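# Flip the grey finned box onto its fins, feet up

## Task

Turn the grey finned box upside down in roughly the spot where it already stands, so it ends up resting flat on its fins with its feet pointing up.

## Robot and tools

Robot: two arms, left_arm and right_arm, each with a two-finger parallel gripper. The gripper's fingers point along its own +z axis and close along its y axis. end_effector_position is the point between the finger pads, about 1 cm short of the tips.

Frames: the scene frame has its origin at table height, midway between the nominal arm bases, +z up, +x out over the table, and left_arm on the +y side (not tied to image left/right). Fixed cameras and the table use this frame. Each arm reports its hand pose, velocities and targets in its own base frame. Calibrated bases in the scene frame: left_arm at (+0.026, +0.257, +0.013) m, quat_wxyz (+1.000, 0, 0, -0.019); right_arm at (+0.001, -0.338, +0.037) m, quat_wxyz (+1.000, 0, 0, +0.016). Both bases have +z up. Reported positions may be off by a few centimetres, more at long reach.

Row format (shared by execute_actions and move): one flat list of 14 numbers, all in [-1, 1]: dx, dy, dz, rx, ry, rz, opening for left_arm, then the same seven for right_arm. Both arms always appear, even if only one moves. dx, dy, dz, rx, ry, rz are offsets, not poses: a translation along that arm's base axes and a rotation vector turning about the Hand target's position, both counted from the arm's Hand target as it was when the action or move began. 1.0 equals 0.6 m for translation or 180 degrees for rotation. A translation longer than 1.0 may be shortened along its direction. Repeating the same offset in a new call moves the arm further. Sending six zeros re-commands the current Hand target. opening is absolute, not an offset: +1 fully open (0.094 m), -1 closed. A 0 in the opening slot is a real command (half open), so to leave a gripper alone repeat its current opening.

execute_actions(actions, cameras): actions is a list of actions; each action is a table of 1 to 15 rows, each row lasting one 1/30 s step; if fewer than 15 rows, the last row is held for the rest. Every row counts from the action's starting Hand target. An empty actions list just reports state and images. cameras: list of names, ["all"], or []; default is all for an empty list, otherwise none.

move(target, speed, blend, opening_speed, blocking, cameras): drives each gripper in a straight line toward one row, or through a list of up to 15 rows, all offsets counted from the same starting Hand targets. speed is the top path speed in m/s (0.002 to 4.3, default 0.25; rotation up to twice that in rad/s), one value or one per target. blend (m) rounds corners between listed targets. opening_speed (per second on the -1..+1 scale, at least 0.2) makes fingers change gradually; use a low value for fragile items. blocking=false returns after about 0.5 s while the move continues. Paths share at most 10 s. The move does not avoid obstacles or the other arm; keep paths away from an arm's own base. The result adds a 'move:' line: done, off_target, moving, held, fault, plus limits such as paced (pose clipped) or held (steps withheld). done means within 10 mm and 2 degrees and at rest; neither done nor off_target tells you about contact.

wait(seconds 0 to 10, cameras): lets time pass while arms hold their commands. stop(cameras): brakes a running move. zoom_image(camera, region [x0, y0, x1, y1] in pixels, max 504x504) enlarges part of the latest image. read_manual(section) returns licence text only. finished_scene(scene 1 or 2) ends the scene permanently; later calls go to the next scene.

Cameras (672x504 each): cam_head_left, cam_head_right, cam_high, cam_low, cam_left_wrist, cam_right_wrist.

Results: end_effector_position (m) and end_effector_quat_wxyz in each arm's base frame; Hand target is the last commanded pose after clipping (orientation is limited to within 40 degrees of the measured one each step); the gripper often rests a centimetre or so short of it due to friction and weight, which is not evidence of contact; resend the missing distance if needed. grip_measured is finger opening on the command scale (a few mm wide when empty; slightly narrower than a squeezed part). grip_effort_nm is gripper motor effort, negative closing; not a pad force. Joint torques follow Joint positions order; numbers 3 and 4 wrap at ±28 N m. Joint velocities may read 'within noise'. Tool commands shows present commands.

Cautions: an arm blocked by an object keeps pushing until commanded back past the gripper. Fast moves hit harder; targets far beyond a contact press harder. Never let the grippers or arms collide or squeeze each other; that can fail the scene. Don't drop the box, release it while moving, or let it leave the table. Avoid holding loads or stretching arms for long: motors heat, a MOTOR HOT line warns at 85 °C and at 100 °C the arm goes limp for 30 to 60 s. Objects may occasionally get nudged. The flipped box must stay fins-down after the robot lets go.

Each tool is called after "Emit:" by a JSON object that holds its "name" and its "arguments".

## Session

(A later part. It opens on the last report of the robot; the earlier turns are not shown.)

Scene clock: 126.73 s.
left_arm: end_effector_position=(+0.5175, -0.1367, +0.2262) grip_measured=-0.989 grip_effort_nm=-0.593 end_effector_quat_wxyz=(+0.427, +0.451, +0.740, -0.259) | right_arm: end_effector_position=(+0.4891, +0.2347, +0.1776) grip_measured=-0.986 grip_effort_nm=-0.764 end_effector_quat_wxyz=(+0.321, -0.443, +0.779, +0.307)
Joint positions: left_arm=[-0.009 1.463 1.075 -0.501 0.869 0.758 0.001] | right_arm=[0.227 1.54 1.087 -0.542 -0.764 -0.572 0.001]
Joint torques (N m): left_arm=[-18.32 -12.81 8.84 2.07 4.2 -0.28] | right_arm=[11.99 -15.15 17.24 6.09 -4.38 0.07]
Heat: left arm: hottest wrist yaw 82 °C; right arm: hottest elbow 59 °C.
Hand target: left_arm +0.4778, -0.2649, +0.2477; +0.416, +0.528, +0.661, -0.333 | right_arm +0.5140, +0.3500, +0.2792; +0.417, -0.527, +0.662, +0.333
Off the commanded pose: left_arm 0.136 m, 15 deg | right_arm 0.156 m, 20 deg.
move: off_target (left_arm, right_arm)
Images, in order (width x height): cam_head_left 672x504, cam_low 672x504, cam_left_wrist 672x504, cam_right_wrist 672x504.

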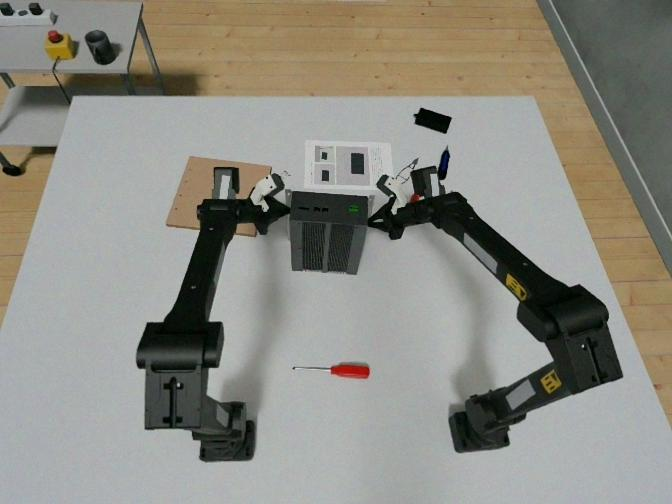

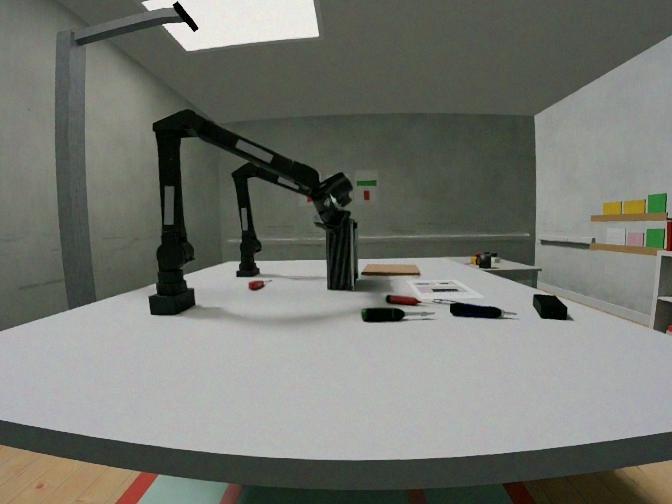

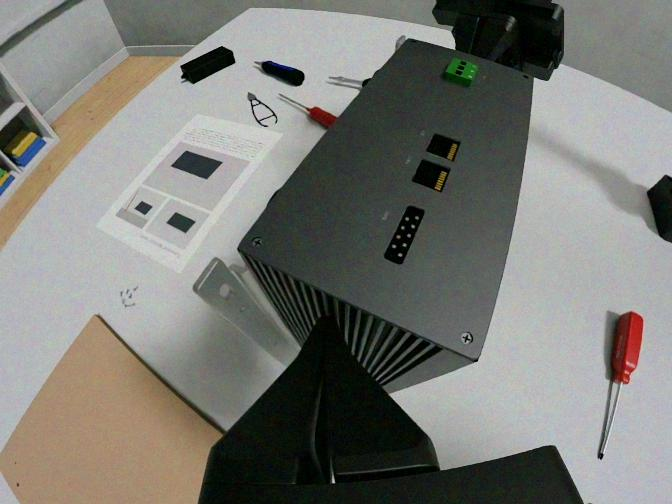

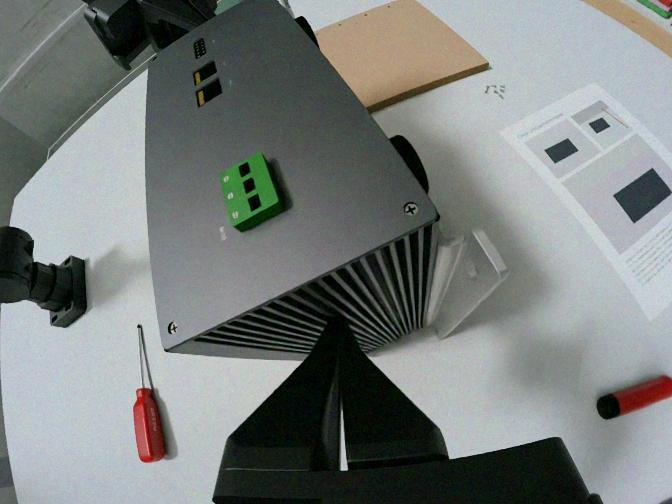

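Emit:
{"name": "move", "arguments": {"target": [[0.05,0.215,-0.03,0,0,0,-1,-0.04,-0.18,-0.165,0,0,0,-1],[0.05,0.32,-0.03,0,0,0,-1,-0.04,-0.3,-0.165,0,0,0,-1]], "cameras": ["all"], "speed": 0.1}}

Scene clock: 133.37 s.
left_arm: end_effector_position=(+0.4941, -0.0774, +0.2251) grip_measured=-0.989 grip_effort_nm=-0.589 end_effector_quat_wxyz=(+0.411, +0.524, +0.665, -0.338) | right_arm: end_effector_position=(+0.4780, +0.1743, +0.1682) grip_measured=-0.986 grip_effort_nm=-0.745 end_effector_quat_wxyz=(+0.406, -0.523, +0.667, +0.341)
Joint positions: left_arm=[0.16 1.6 1.242 -1.1 1.119 1.423 0.001] | right_arm=[0.053 1.565 1.012 -0.534 -1.053 -0.993 0.001]
Joint torques (N m): left_arm=[-0.32 -10.4 11.77 0.39 0.82 -0.1] | right_arm=[-1.85 -11.16 9.72 0.88 -0.78 -0.14]
Heat: left arm: hottest wrist yaw 78 °C; right arm: hottest elbow 60 °C.
Hand target: left_arm +0.5078, -0.0729, +0.2297; +0.416, +0.528, +0.661, -0.333 | right_arm +0.4899, +0.1699, +0.1803; +0.417, -0.527, +0.662, +0.333
Off the commanded pose: left_arm 0.015 m, 1 deg | right_arm 0.017 m, 2 deg.
move: off_target (left_arm, right_arm)

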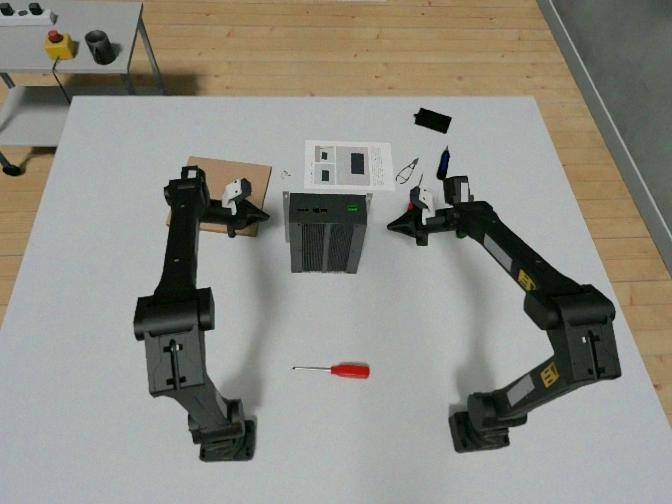

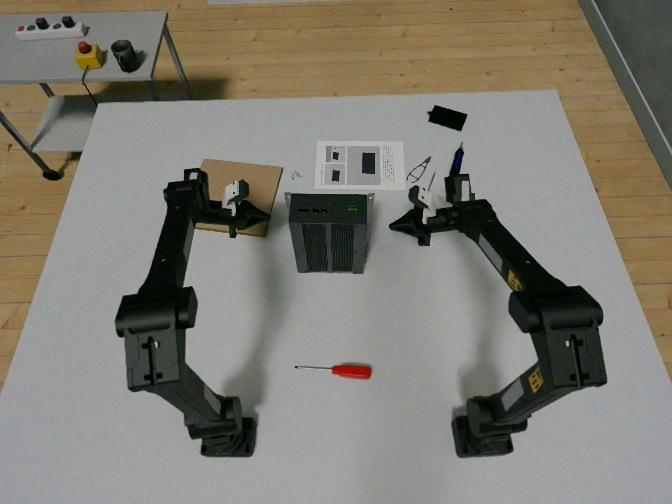

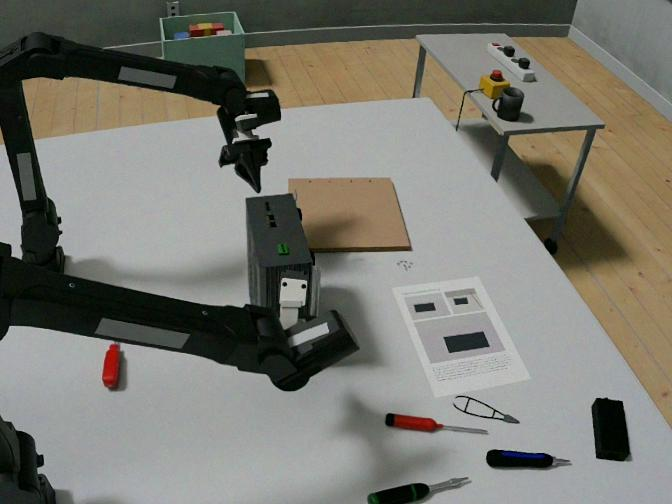

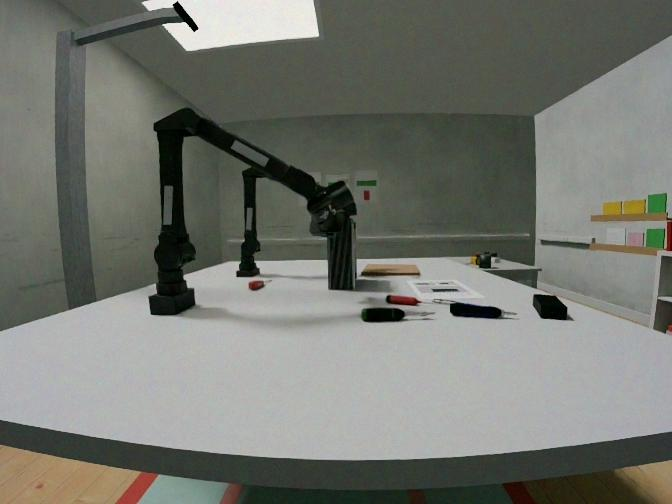

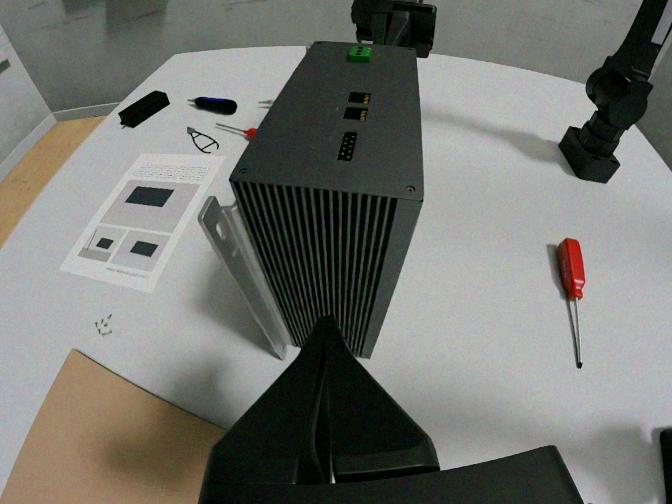

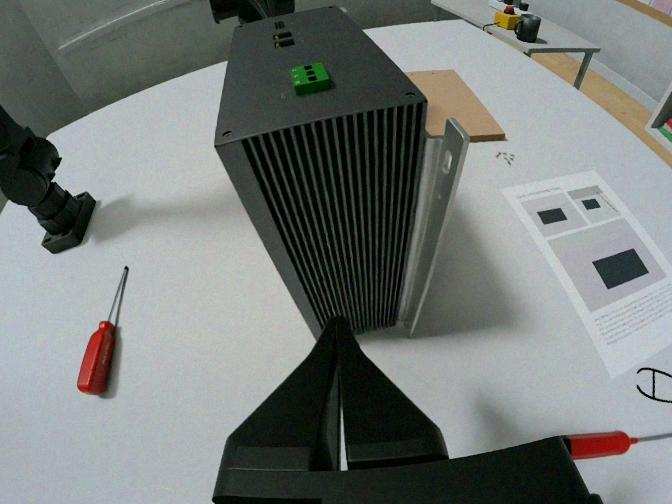

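Emit:
{"name": "move", "arguments": {"target": [[-0.163,0.05,-0.05,0,0,0,-1,-0.175,-0.05,-0.05,0,0,0,-1],[-0.163,0.05,-0.283,0,0,0,-1,-0.175,-0.05,-0.242,0,0,0,-1],[-0.163,-0.153,-0.283,0,0,0,-1,-0.175,0.117,-0.242,0,0,0,-1]], "cameras": ["all"], "speed": 0.15}}

Scene clock: 161.77 s.
left_arm: end_effector_position=(+0.4099, -0.1617, +0.0551) grip_measured=-0.989 grip_effort_nm=-0.589 end_effector_quat_wxyz=(+0.412, +0.526, +0.664, -0.336) | right_arm: end_effector_position=(+0.3868, +0.2350, +0.0381) grip_measured=-0.986 grip_effort_nm=-0.745 end_effector_quat_wxyz=(+0.419, -0.526, +0.663, +0.330)
Joint positions: left_arm=[-0.027 1.643 0.708 -0.172 1.064 1.038 0.001] | right_arm=[0.236 1.668 0.599 0.257 -0.935 -0.707 0.001]
Joint torques (N m): left_arm=[-1.38 -10.99 5.64 1.85 0.53 -0.33] | right_arm=[0.09 -9.17 4.59 2.17 -0.37 0.07]
Heat: left arm: hottest wrist yaw 53 °C; right arm: hottest elbow 55 °C.
Hand target: left_arm +0.4101, -0.1647, +0.0600; +0.417, +0.528, +0.661, -0.333 | right_arm +0.3848, +0.2401, +0.0350; +0.417, -0.527, +0.662, +0.333
Off the commanded pose: left_arm 0.006 m, 1 deg | right_arm 0.006 m, 0 deg.
move: done

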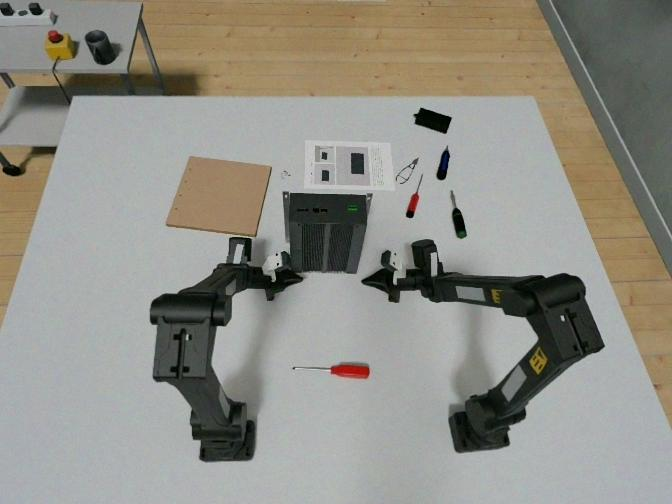

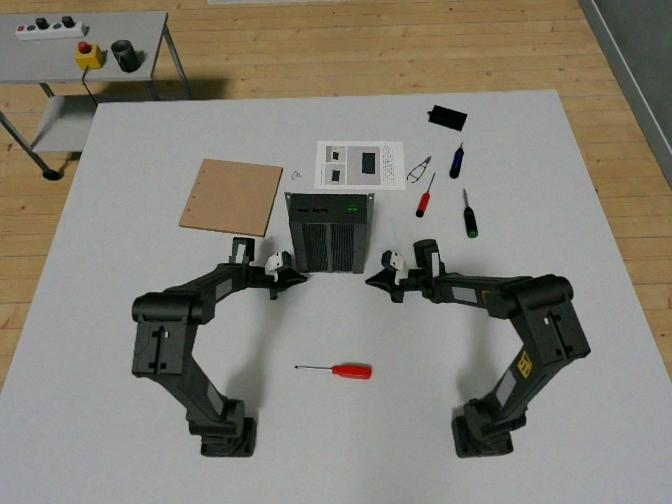

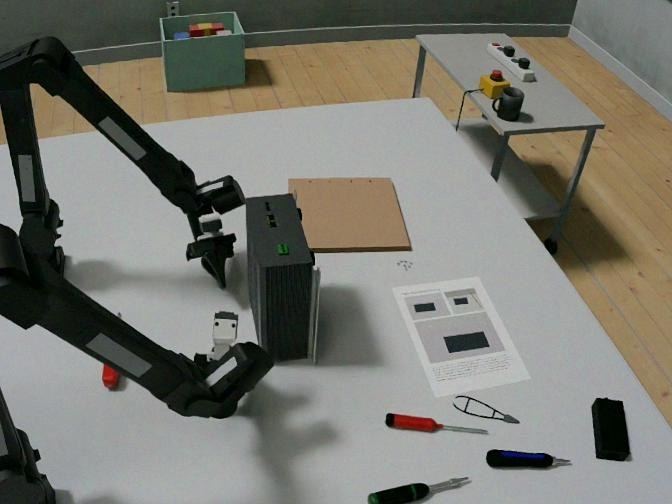

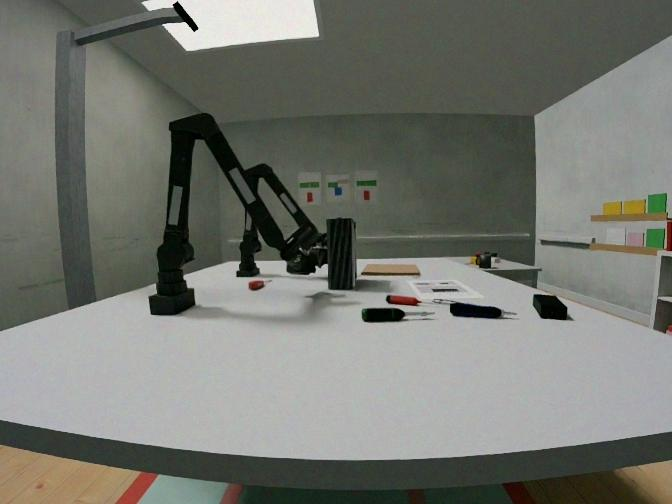

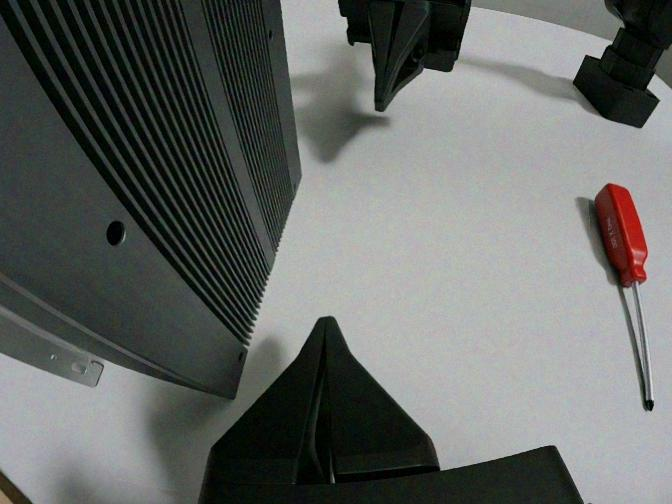

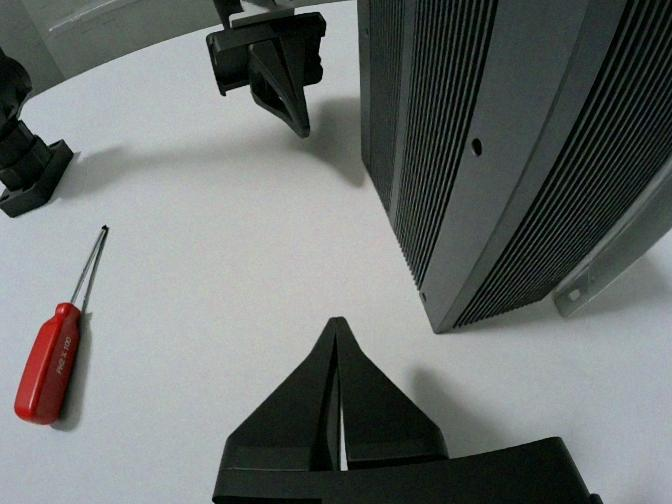

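Emit:
{"name": "move", "arguments": {"target": [[0,-0.04,0,0,0,0,-1,0,0.06,0,0,0,0,-1],[0.13,-0.04,0,0,0,0,-1,0.13,0.06,0,0,0,0,-1]], "cameras": ["cam_head_left","cam_low","cam_left_wrist","cam_right_wrist"], "speed": 0.05}}

Scene clock: 169.80 s.
left_arm: end_effector_position=(+0.4606, -0.1902, +0.0529) grip_measured=-0.989 grip_effort_nm=-0.579 end_effector_quat_wxyz=(+0.403, +0.524, +0.666, -0.346) | right_arm: end_effector_position=(+0.4396, +0.2798, +0.0295) grip_measured=-0.986 grip_effort_nm=-0.755 end_effector_quat_wxyz=(+0.409, -0.537, +0.657, +0.338)
Joint positions: left_arm=[-0.088 1.753 0.855 -0.151 1.043 0.941 0.001] | right_arm=[0.304 1.808 0.79 0.224 -0.91 -0.671 0.001]
Joint torques (N m): left_arm=[-0.15 -10.05 10.95 1.39 0.42 -0.15] | right_arm=[-1.96 -11.46 8.1 1.25 -0.34 0.12]
Heat: left arm: hottest wrist yaw 50 °C; right arm: hottest elbow 52 °C.
Hand target: left_arm +0.4880, -0.1887, +0.0600; +0.417, +0.528, +0.661, -0.333 | right_arm +0.4628, +0.2761, +0.0350; +0.417, -0.527, +0.662, +0.333
Off the commanded pose: left_arm 0.028 m, 2 deg | right_arm 0.024 m, 2 deg.
move: off_target (left_arm, right_arm)
Images, in order (width x height): cam_head_left 672x504, cam_low 672x504, cam_left_wrist 672x504, cam_right_wrist 672x504.

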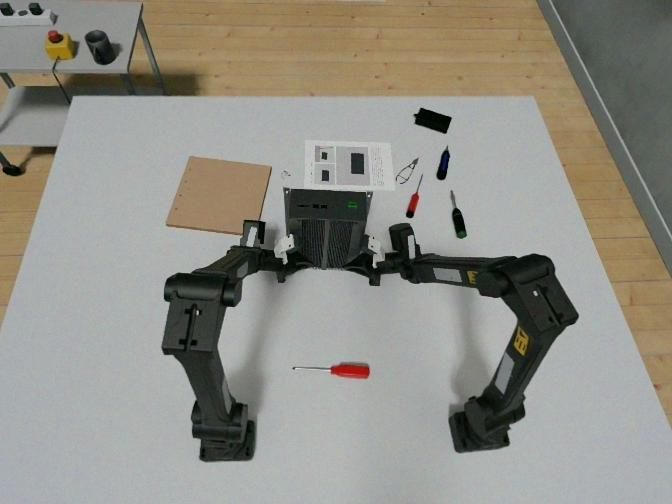

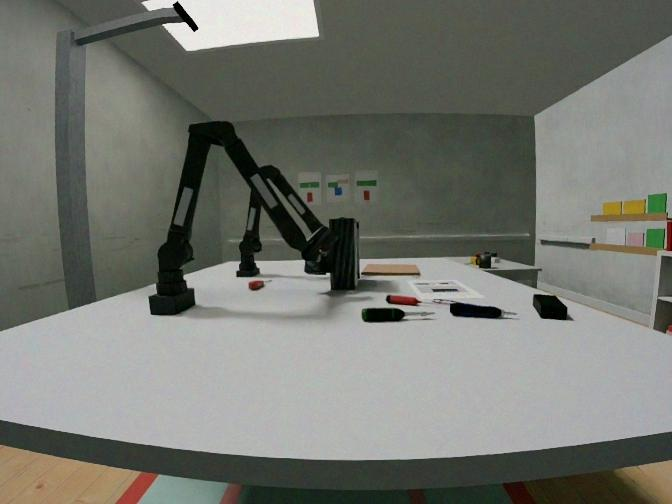

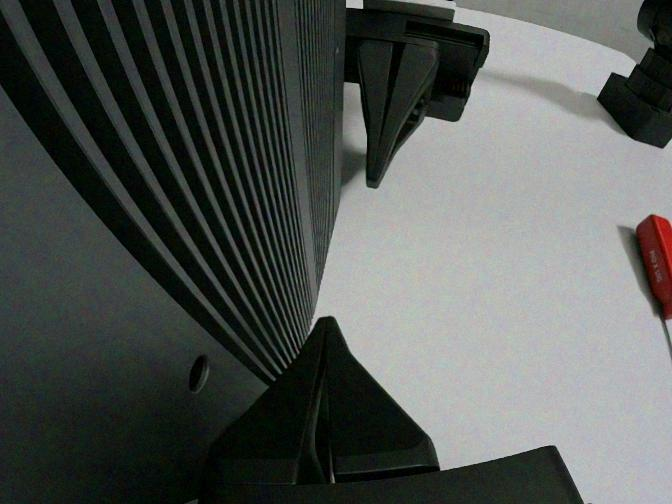

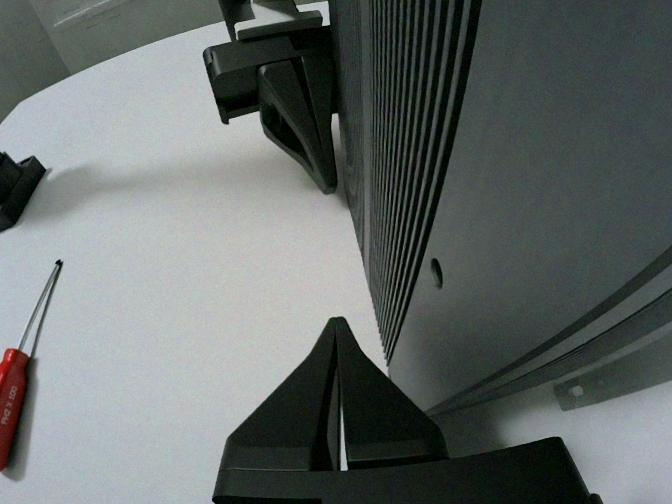

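Emit:
{"name": "move", "arguments": {"target": [[0.15,0,0,0,0,0,-1,0.15,0,0,0,0,0,-1]], "cameras": ["cam_head_left","cam_low"], "speed": 0.05}}

Scene clock: 180.17 s.
left_arm: end_effector_position=(+0.5526, -0.1920, +0.0539) grip_measured=-0.989 grip_effort_nm=-0.574 end_effector_quat_wxyz=(+0.403, +0.524, +0.666, -0.344) | right_arm: end_effector_position=(+0.5268, +0.2825, +0.0280) grip_measured=-0.986 grip_effort_nm=-0.750 end_effector_quat_wxyz=(+0.409, -0.541, +0.653, +0.337)
Joint positions: left_arm=[-0.077 1.923 1.144 -0.285 1.046 0.96 0.001] | right_arm=[0.258 1.953 1.058 0.051 -0.944 -0.741 0.001]
Joint torques (N m): left_arm=[0.09 -13.45 11.67 1.4 0.59 -0.17] | right_arm=[-2.49 -13.74 9.58 1.25 -0.32 0.29]
Heat: left arm: hottest wrist yaw 47 °C; right arm: hottest elbow 51 °C.
Hand target: left_arm +0.5782, -0.1886, +0.0601; +0.417, +0.528, +0.661, -0.333 | right_arm +0.5528, +0.2761, +0.0350; +0.417, -0.527, +0.662, +0.333
Off the commanded pose: left_arm 0.026 m, 2 deg | right_arm 0.028 m, 2 deg.
move: off_target (left_arm, right_arm)
Images, in order (width x height): cam_head_left 672x504, cam_low 672x504.

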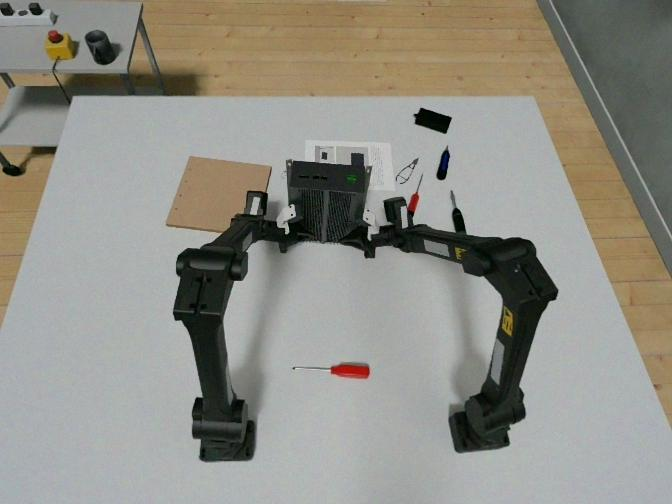

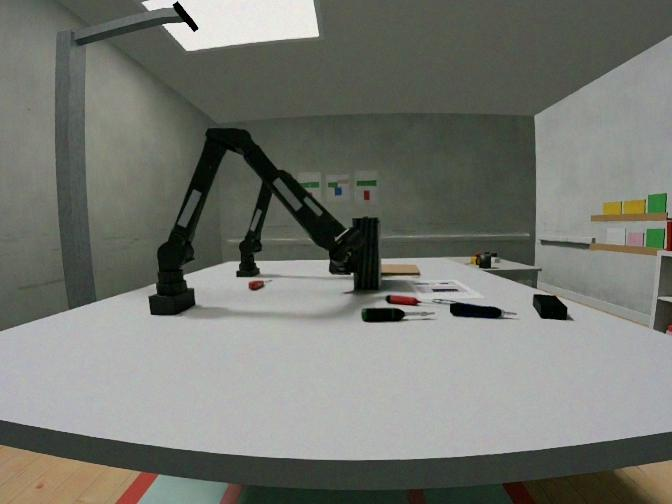

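Emit:
{"name": "move", "arguments": {"target": [[-0.09,0,0,0,0,0,-1,-0.09,-0.01,0,0,0,0,-1],[-0.09,-0.02,0.15,0,0,0,-1,-0.09,-0.327,0.03,0,0,0,-1],[-0.075,-0.02,0.26,0,0,0,-1,0.079,-0.36,0.31,0,0,0,-1],[-0.07,-0.02,0.26,0,0,0,-1,0.245,-0.36,0.31,0,0,0.144,-1]], "cameras": ["all"], "speed": 0.2, "blend": 0.02}}

Scene clock: 211.57 s.
left_arm: end_effector_position=(+0.5250, -0.1959, +0.1968) grip_measured=-0.989 grip_effort_nm=-0.574 end_effector_quat_wxyz=(+0.406, +0.522, +0.669, -0.340) | right_arm: end_effector_position=(+0.6925, +0.0520, +0.2140) grip_measured=-0.986 grip_effort_nm=-0.745 end_effector_quat_wxyz=(-0.397, +0.611, -0.597, -0.335)
Joint positions: left_arm=[-0.09 1.634 1.177 -0.568 1.032 0.921 0.001] | right_arm=[-0.145 2.268 2.239 -1.68 -1.088 -1.822 0.001]
Joint torques (N m): left_arm=[-1.38 -13.45 12.07 1.11 0.53 -0.26] | right_arm=[0.67 -20.84 11.17 -0.13 -0.56 -0.16]
Heat: left arm: hottest elbow 48 °C; right arm: hottest elbow 48 °C.
Hand target: left_arm +0.5361, -0.2006, +0.2160; +0.417, +0.528, +0.661, -0.333 | right_arm +0.6998, +0.0601, +0.2212; -0.332, +0.662, -0.527, -0.418
Off the commanded pose: left_arm 0.023 m, 2 deg | right_arm 0.013 m, 16 deg.
joint sent to its limit (right arm) — joint 4 (wrist pitch), lower limit. The joint targets are off in orientation, not in position.
move: off_target (left_arm, right_arm)

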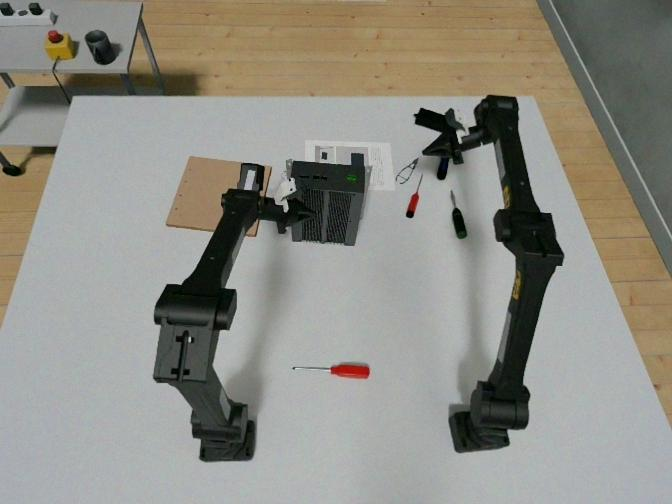

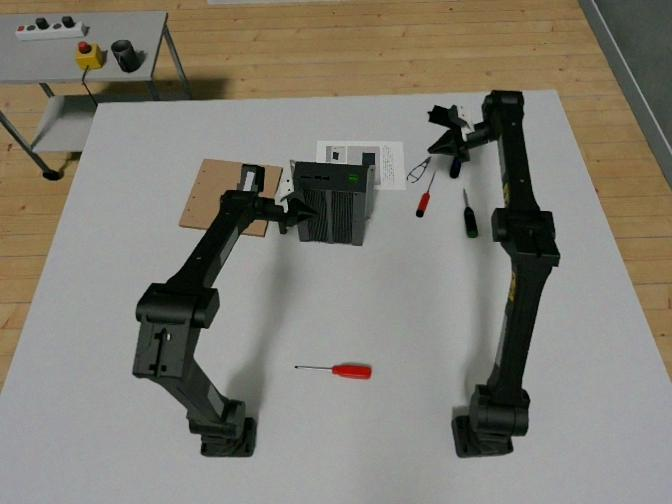

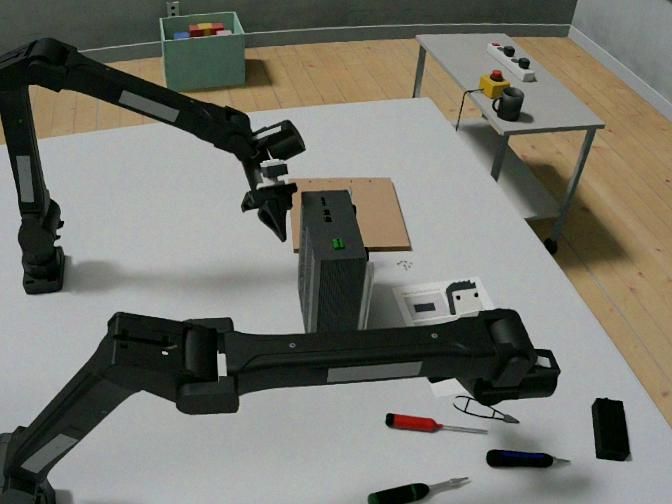

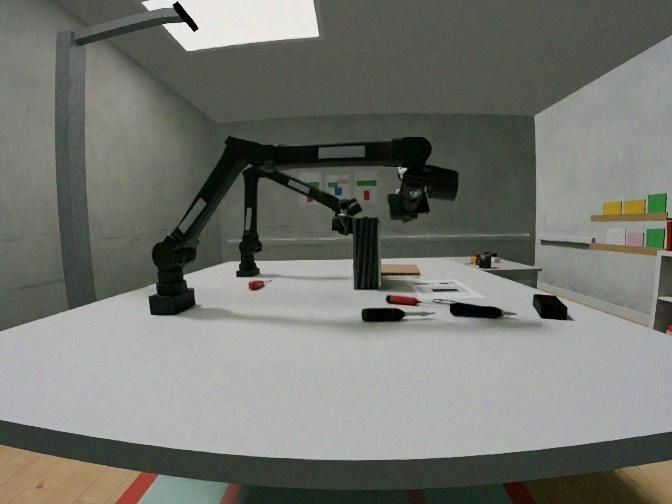

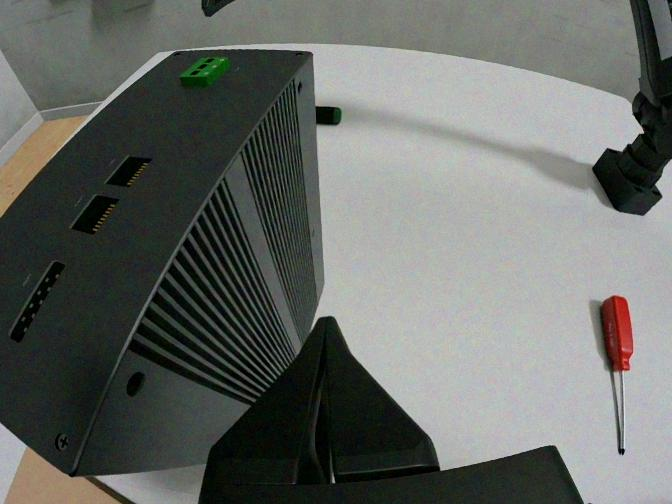

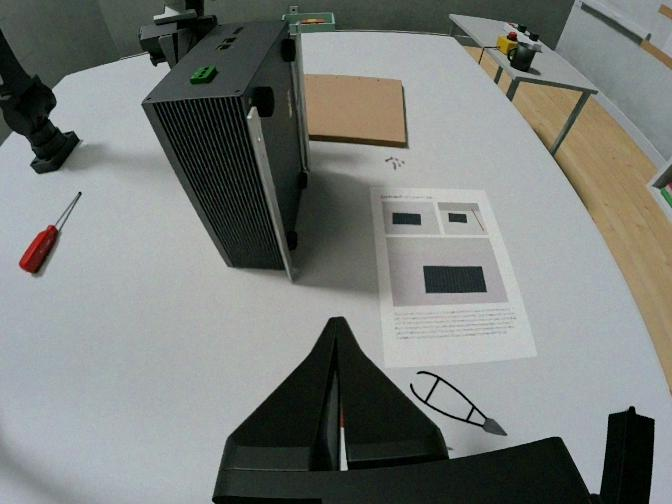

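Emit:
{"name": "move", "arguments": {"target": [[0,0,0,0,0,0,-1,0.01,0.37,0.02,0,0,0,-1]], "cameras": ["all"], "speed": 0.15}}

Scene clock: 219.43 s.
left_arm: end_effector_position=(+0.5250, -0.1959, +0.1968) grip_measured=-0.989 grip_effort_nm=-0.579 end_effector_quat_wxyz=(+0.406, +0.522, +0.669, -0.340) | right_arm: end_effector_position=(+0.7004, +0.2808, +0.2258) grip_measured=-0.986 grip_effort_nm=-0.750 end_effector_quat_wxyz=(-0.350, +0.649, -0.542, -0.404)
Joint positions: left_arm=[-0.09 1.634 1.177 -0.569 1.032 0.921 0.001] | right_arm=[0.175 2.446 2.584 -1.68 -1.127 -1.557 0.001]
Joint torques (N m): left_arm=[-1.38 -13.51 12.04 1.07 0.52 -0.26] | right_arm=[-0.62 -22.42 11.23 0.31 -0.8 -0.03]
Heat: left arm: hottest elbow 49 °C; right arm: hottest elbow 49 °C.
Hand target: left_arm +0.5361, -0.2006, +0.2160; +0.417, +0.528, +0.661, -0.333 | right_arm +0.7057, +0.2821, +0.2331; -0.332, +0.662, -0.527, -0.418
Off the commanded pose: left_arm 0.023 m, 2 deg | right_arm 0.009 m, 3 deg.
joint sent to its limit (right arm) — joint 4 (wrist pitch), lower limit. The joint targets are off in orientation, not in position.
move: off_target (left_arm, right_arm)

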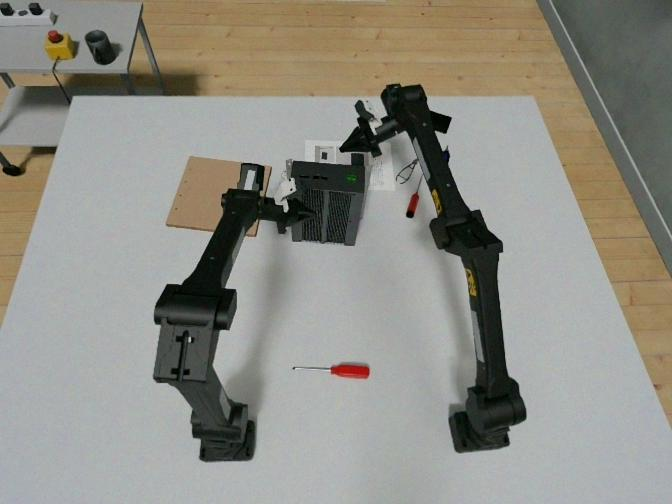

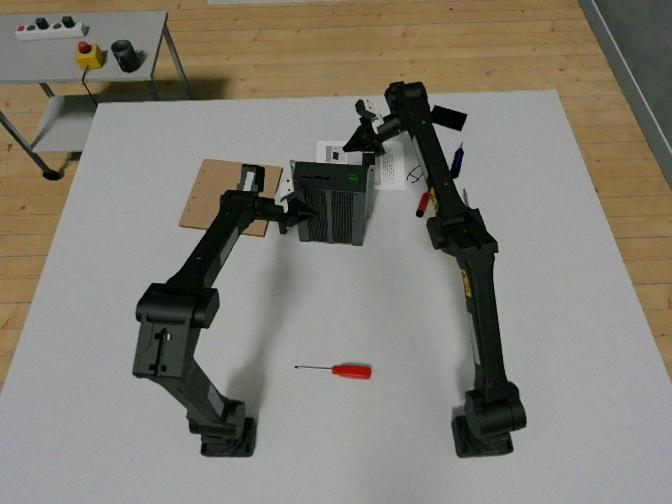

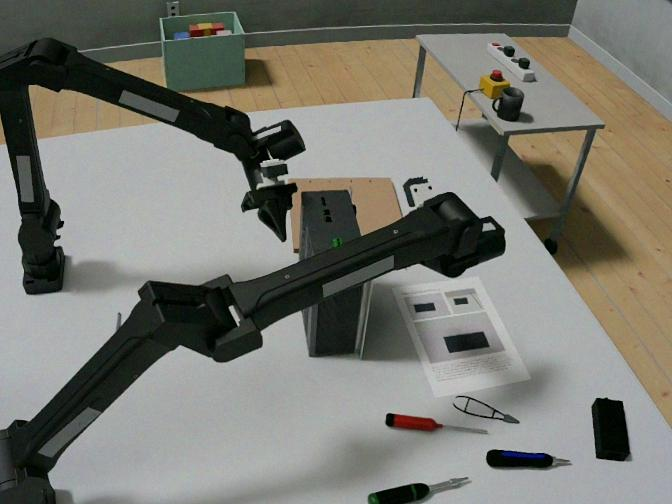

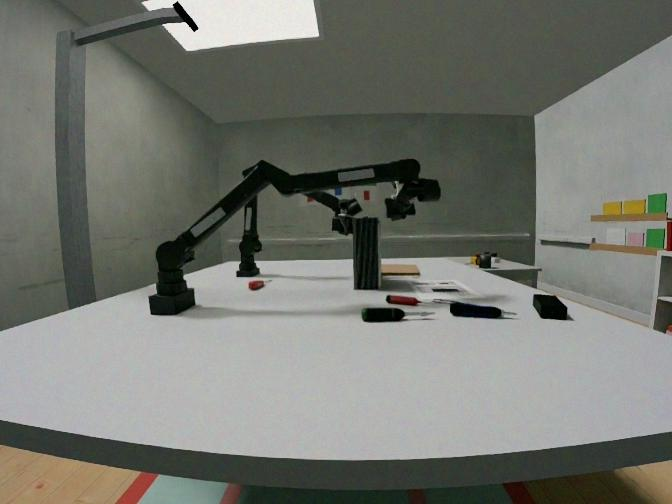

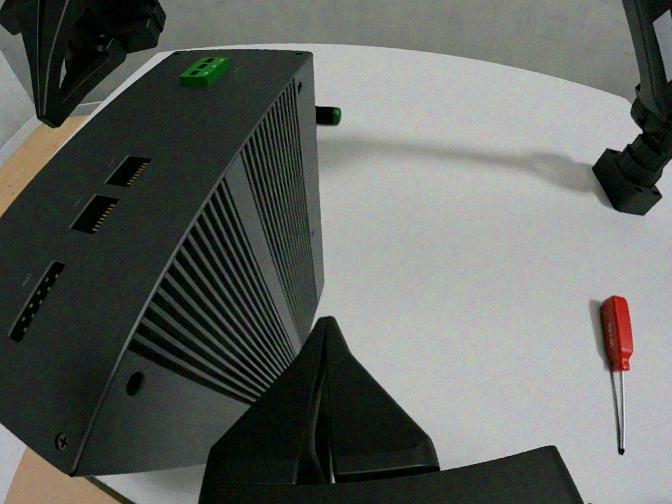

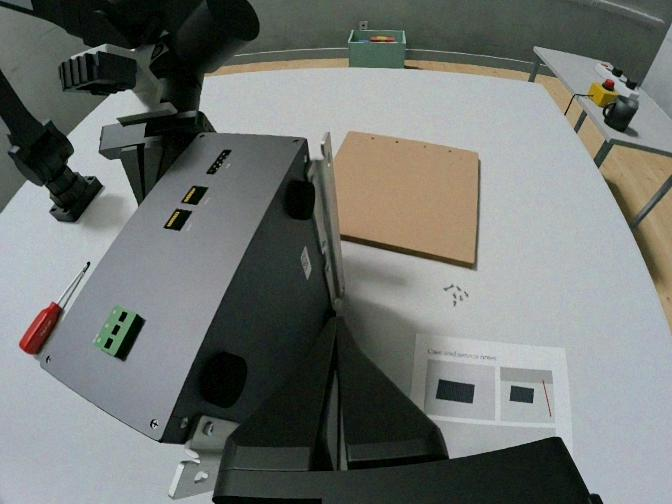

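Emit:
{"name": "move", "arguments": {"target": [[0.03,-0.04,0.01,0,0,0,-1,-0.07,0.0,0,0,0,0,-1]], "cameras": ["cam_head_left","cam_low","cam_left_wrist","cam_right_wrist"], "speed": 0.05}}

Scene clock: 225.43 s.
left_arm: end_effector_position=(+0.5350, -0.2178, +0.2141) grip_measured=-0.989 grip_effort_nm=-0.574 end_effector_quat_wxyz=(+0.406, +0.523, +0.668, -0.340) | right_arm: end_effector_position=(+0.6693, +0.2753, +0.2222) grip_measured=-0.986 grip_effort_nm=-0.755 end_effector_quat_wxyz=(-0.334, +0.652, -0.538, -0.418)
Joint positions: left_arm=[-0.131 1.64 1.228 -0.562 1.01 0.86 0.001] | right_arm=[0.175 2.346 2.388 -1.68 -1.127 -1.63 0.001]
Joint torques (N m): left_arm=[-1.44 -11.28 12.86 2.22 0.41 -0.29] | right_arm=[0.44 -24.41 7.99 0.02 -0.62 -0.15]
Heat: left arm: hottest elbow 49 °C; right arm: hottest elbow 48 °C.
Hand target: left_arm +0.5541, -0.2247, +0.2219; +0.417, +0.528, +0.661, -0.333 | right_arm +0.6638, +0.2821, +0.2331; -0.332, +0.662, -0.527, -0.418
Off the commanded pose: left_arm 0.022 m, 2 deg | right_arm 0.014 m, 2 deg.
joint sent to its limit (right arm) — joint 4 (wrist pitch), lower limit. The joint targets still meet the commanded pose.
move: off_target (left_arm, right_arm)
Images, in order (width x height): cam_head_left 672x504, cam_low 672x504, cam_left_wrist 672x504, cam_right_wrist 672x504.

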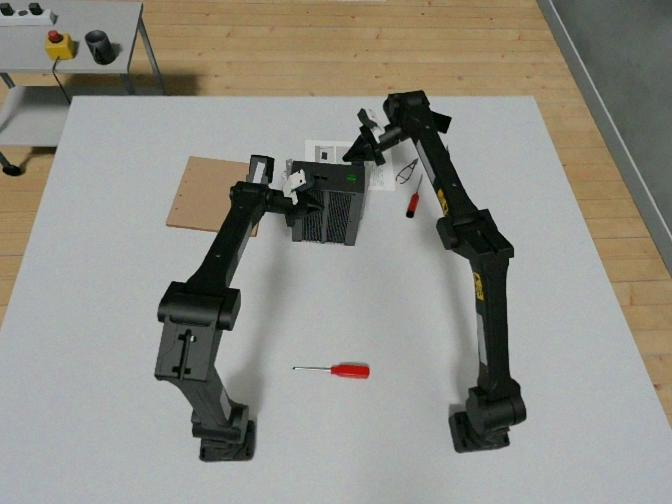

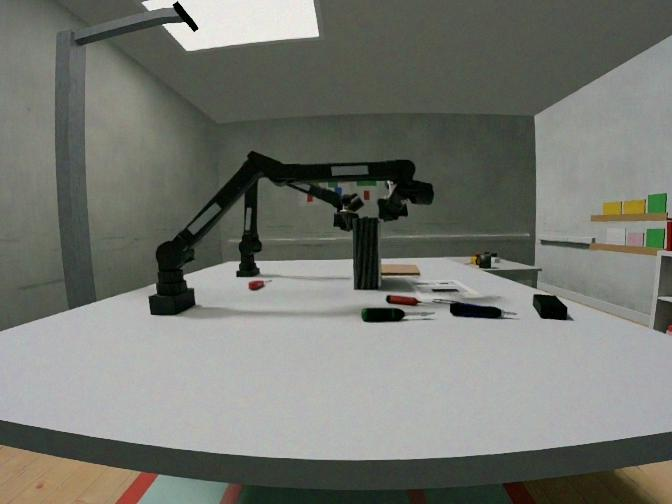

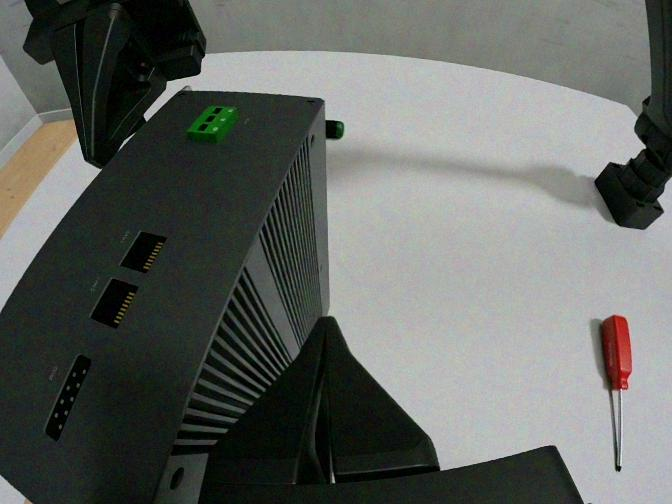

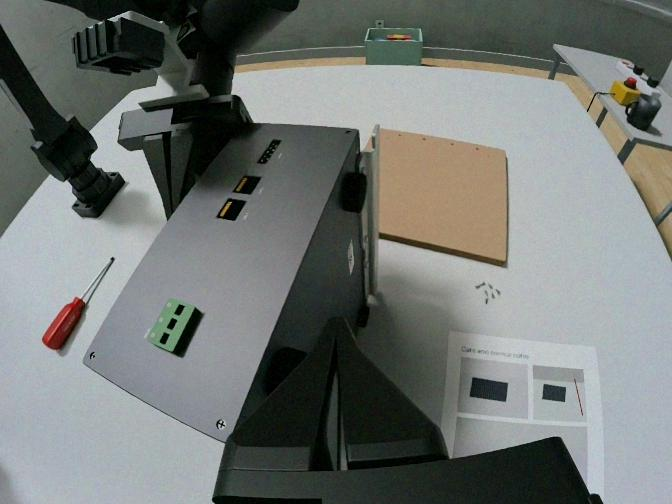

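Emit:
{"name": "move", "arguments": {"target": [[-0.03,-0.02,0,0,0,0,-1,-0.09,0.02,0,0,0,0,-1]], "cameras": ["cam_head_left","cam_low","cam_left_wrist","cam_right_wrist"], "speed": 0.05}}

Scene clock: 230.83 s.
left_arm: end_effector_position=(+0.5350, -0.2324, +0.2139) grip_measured=-0.989 grip_effort_nm=-0.579 end_effector_quat_wxyz=(+0.407, +0.524, +0.667, -0.338) | right_arm: end_effector_position=(+0.6260, +0.2674, +0.2179) grip_measured=-0.986 grip_effort_nm=-0.750 end_effector_quat_wxyz=(-0.337, +0.654, -0.539, -0.409)
Joint positions: left_arm=[-0.16 1.64 1.223 -0.515 0.992 0.818 0.001] | right_arm=[0.175 2.159 2.051 -1.498 -1.117 -1.608 0.001]
Joint torques (N m): left_arm=[-1.44 -14.51 9.06 2.39 0.42 -0.3] | right_arm=[3.02 -22.77 7.05 0.17 -1.04 0.08]
Heat: left arm: hottest elbow 50 °C; right arm: hottest elbow 47 °C.
Hand target: left_arm +0.5361, -0.2366, +0.2219; +0.417, +0.528, +0.661, -0.333 | right_arm +0.6097, +0.2943, +0.2330; -0.332, +0.662, -0.527, -0.418
Off the commanded pose: left_arm 0.009 m, 1 deg | right_arm 0.035 m, 2 deg.
move: off_target (right_arm)
Images, in order (width x height): cam_head_left 672x504, cam_low 672x504, cam_left_wrist 672x504, cam_right_wrist 672x504.

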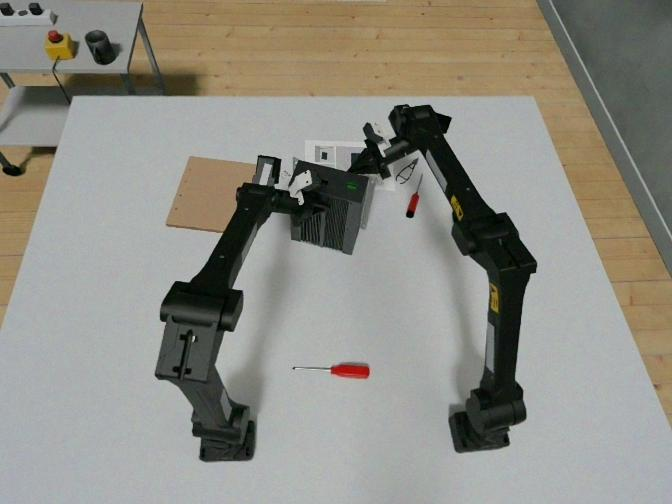

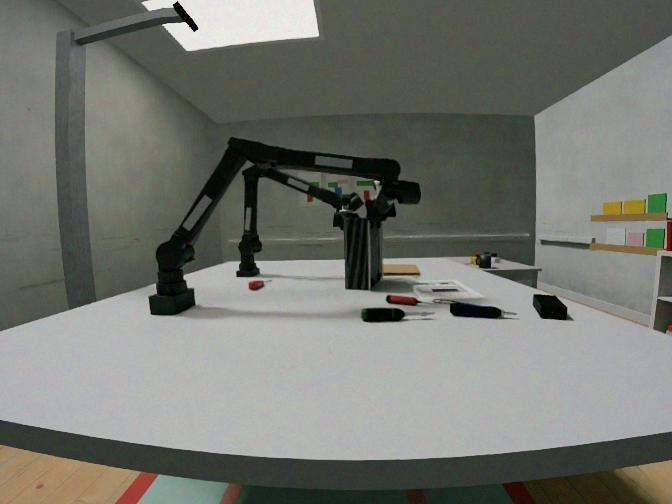

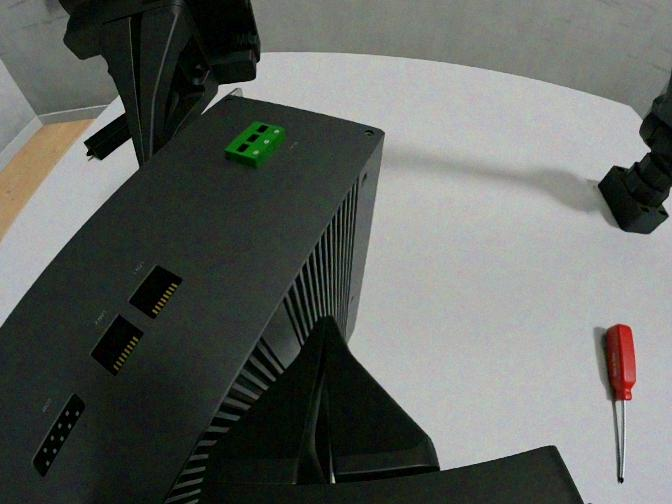

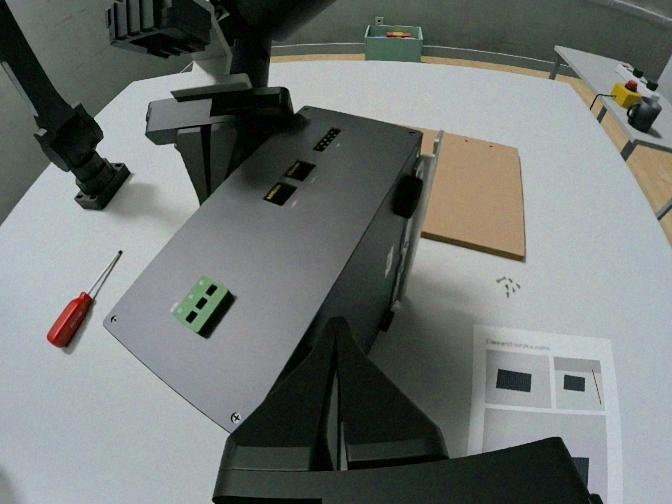

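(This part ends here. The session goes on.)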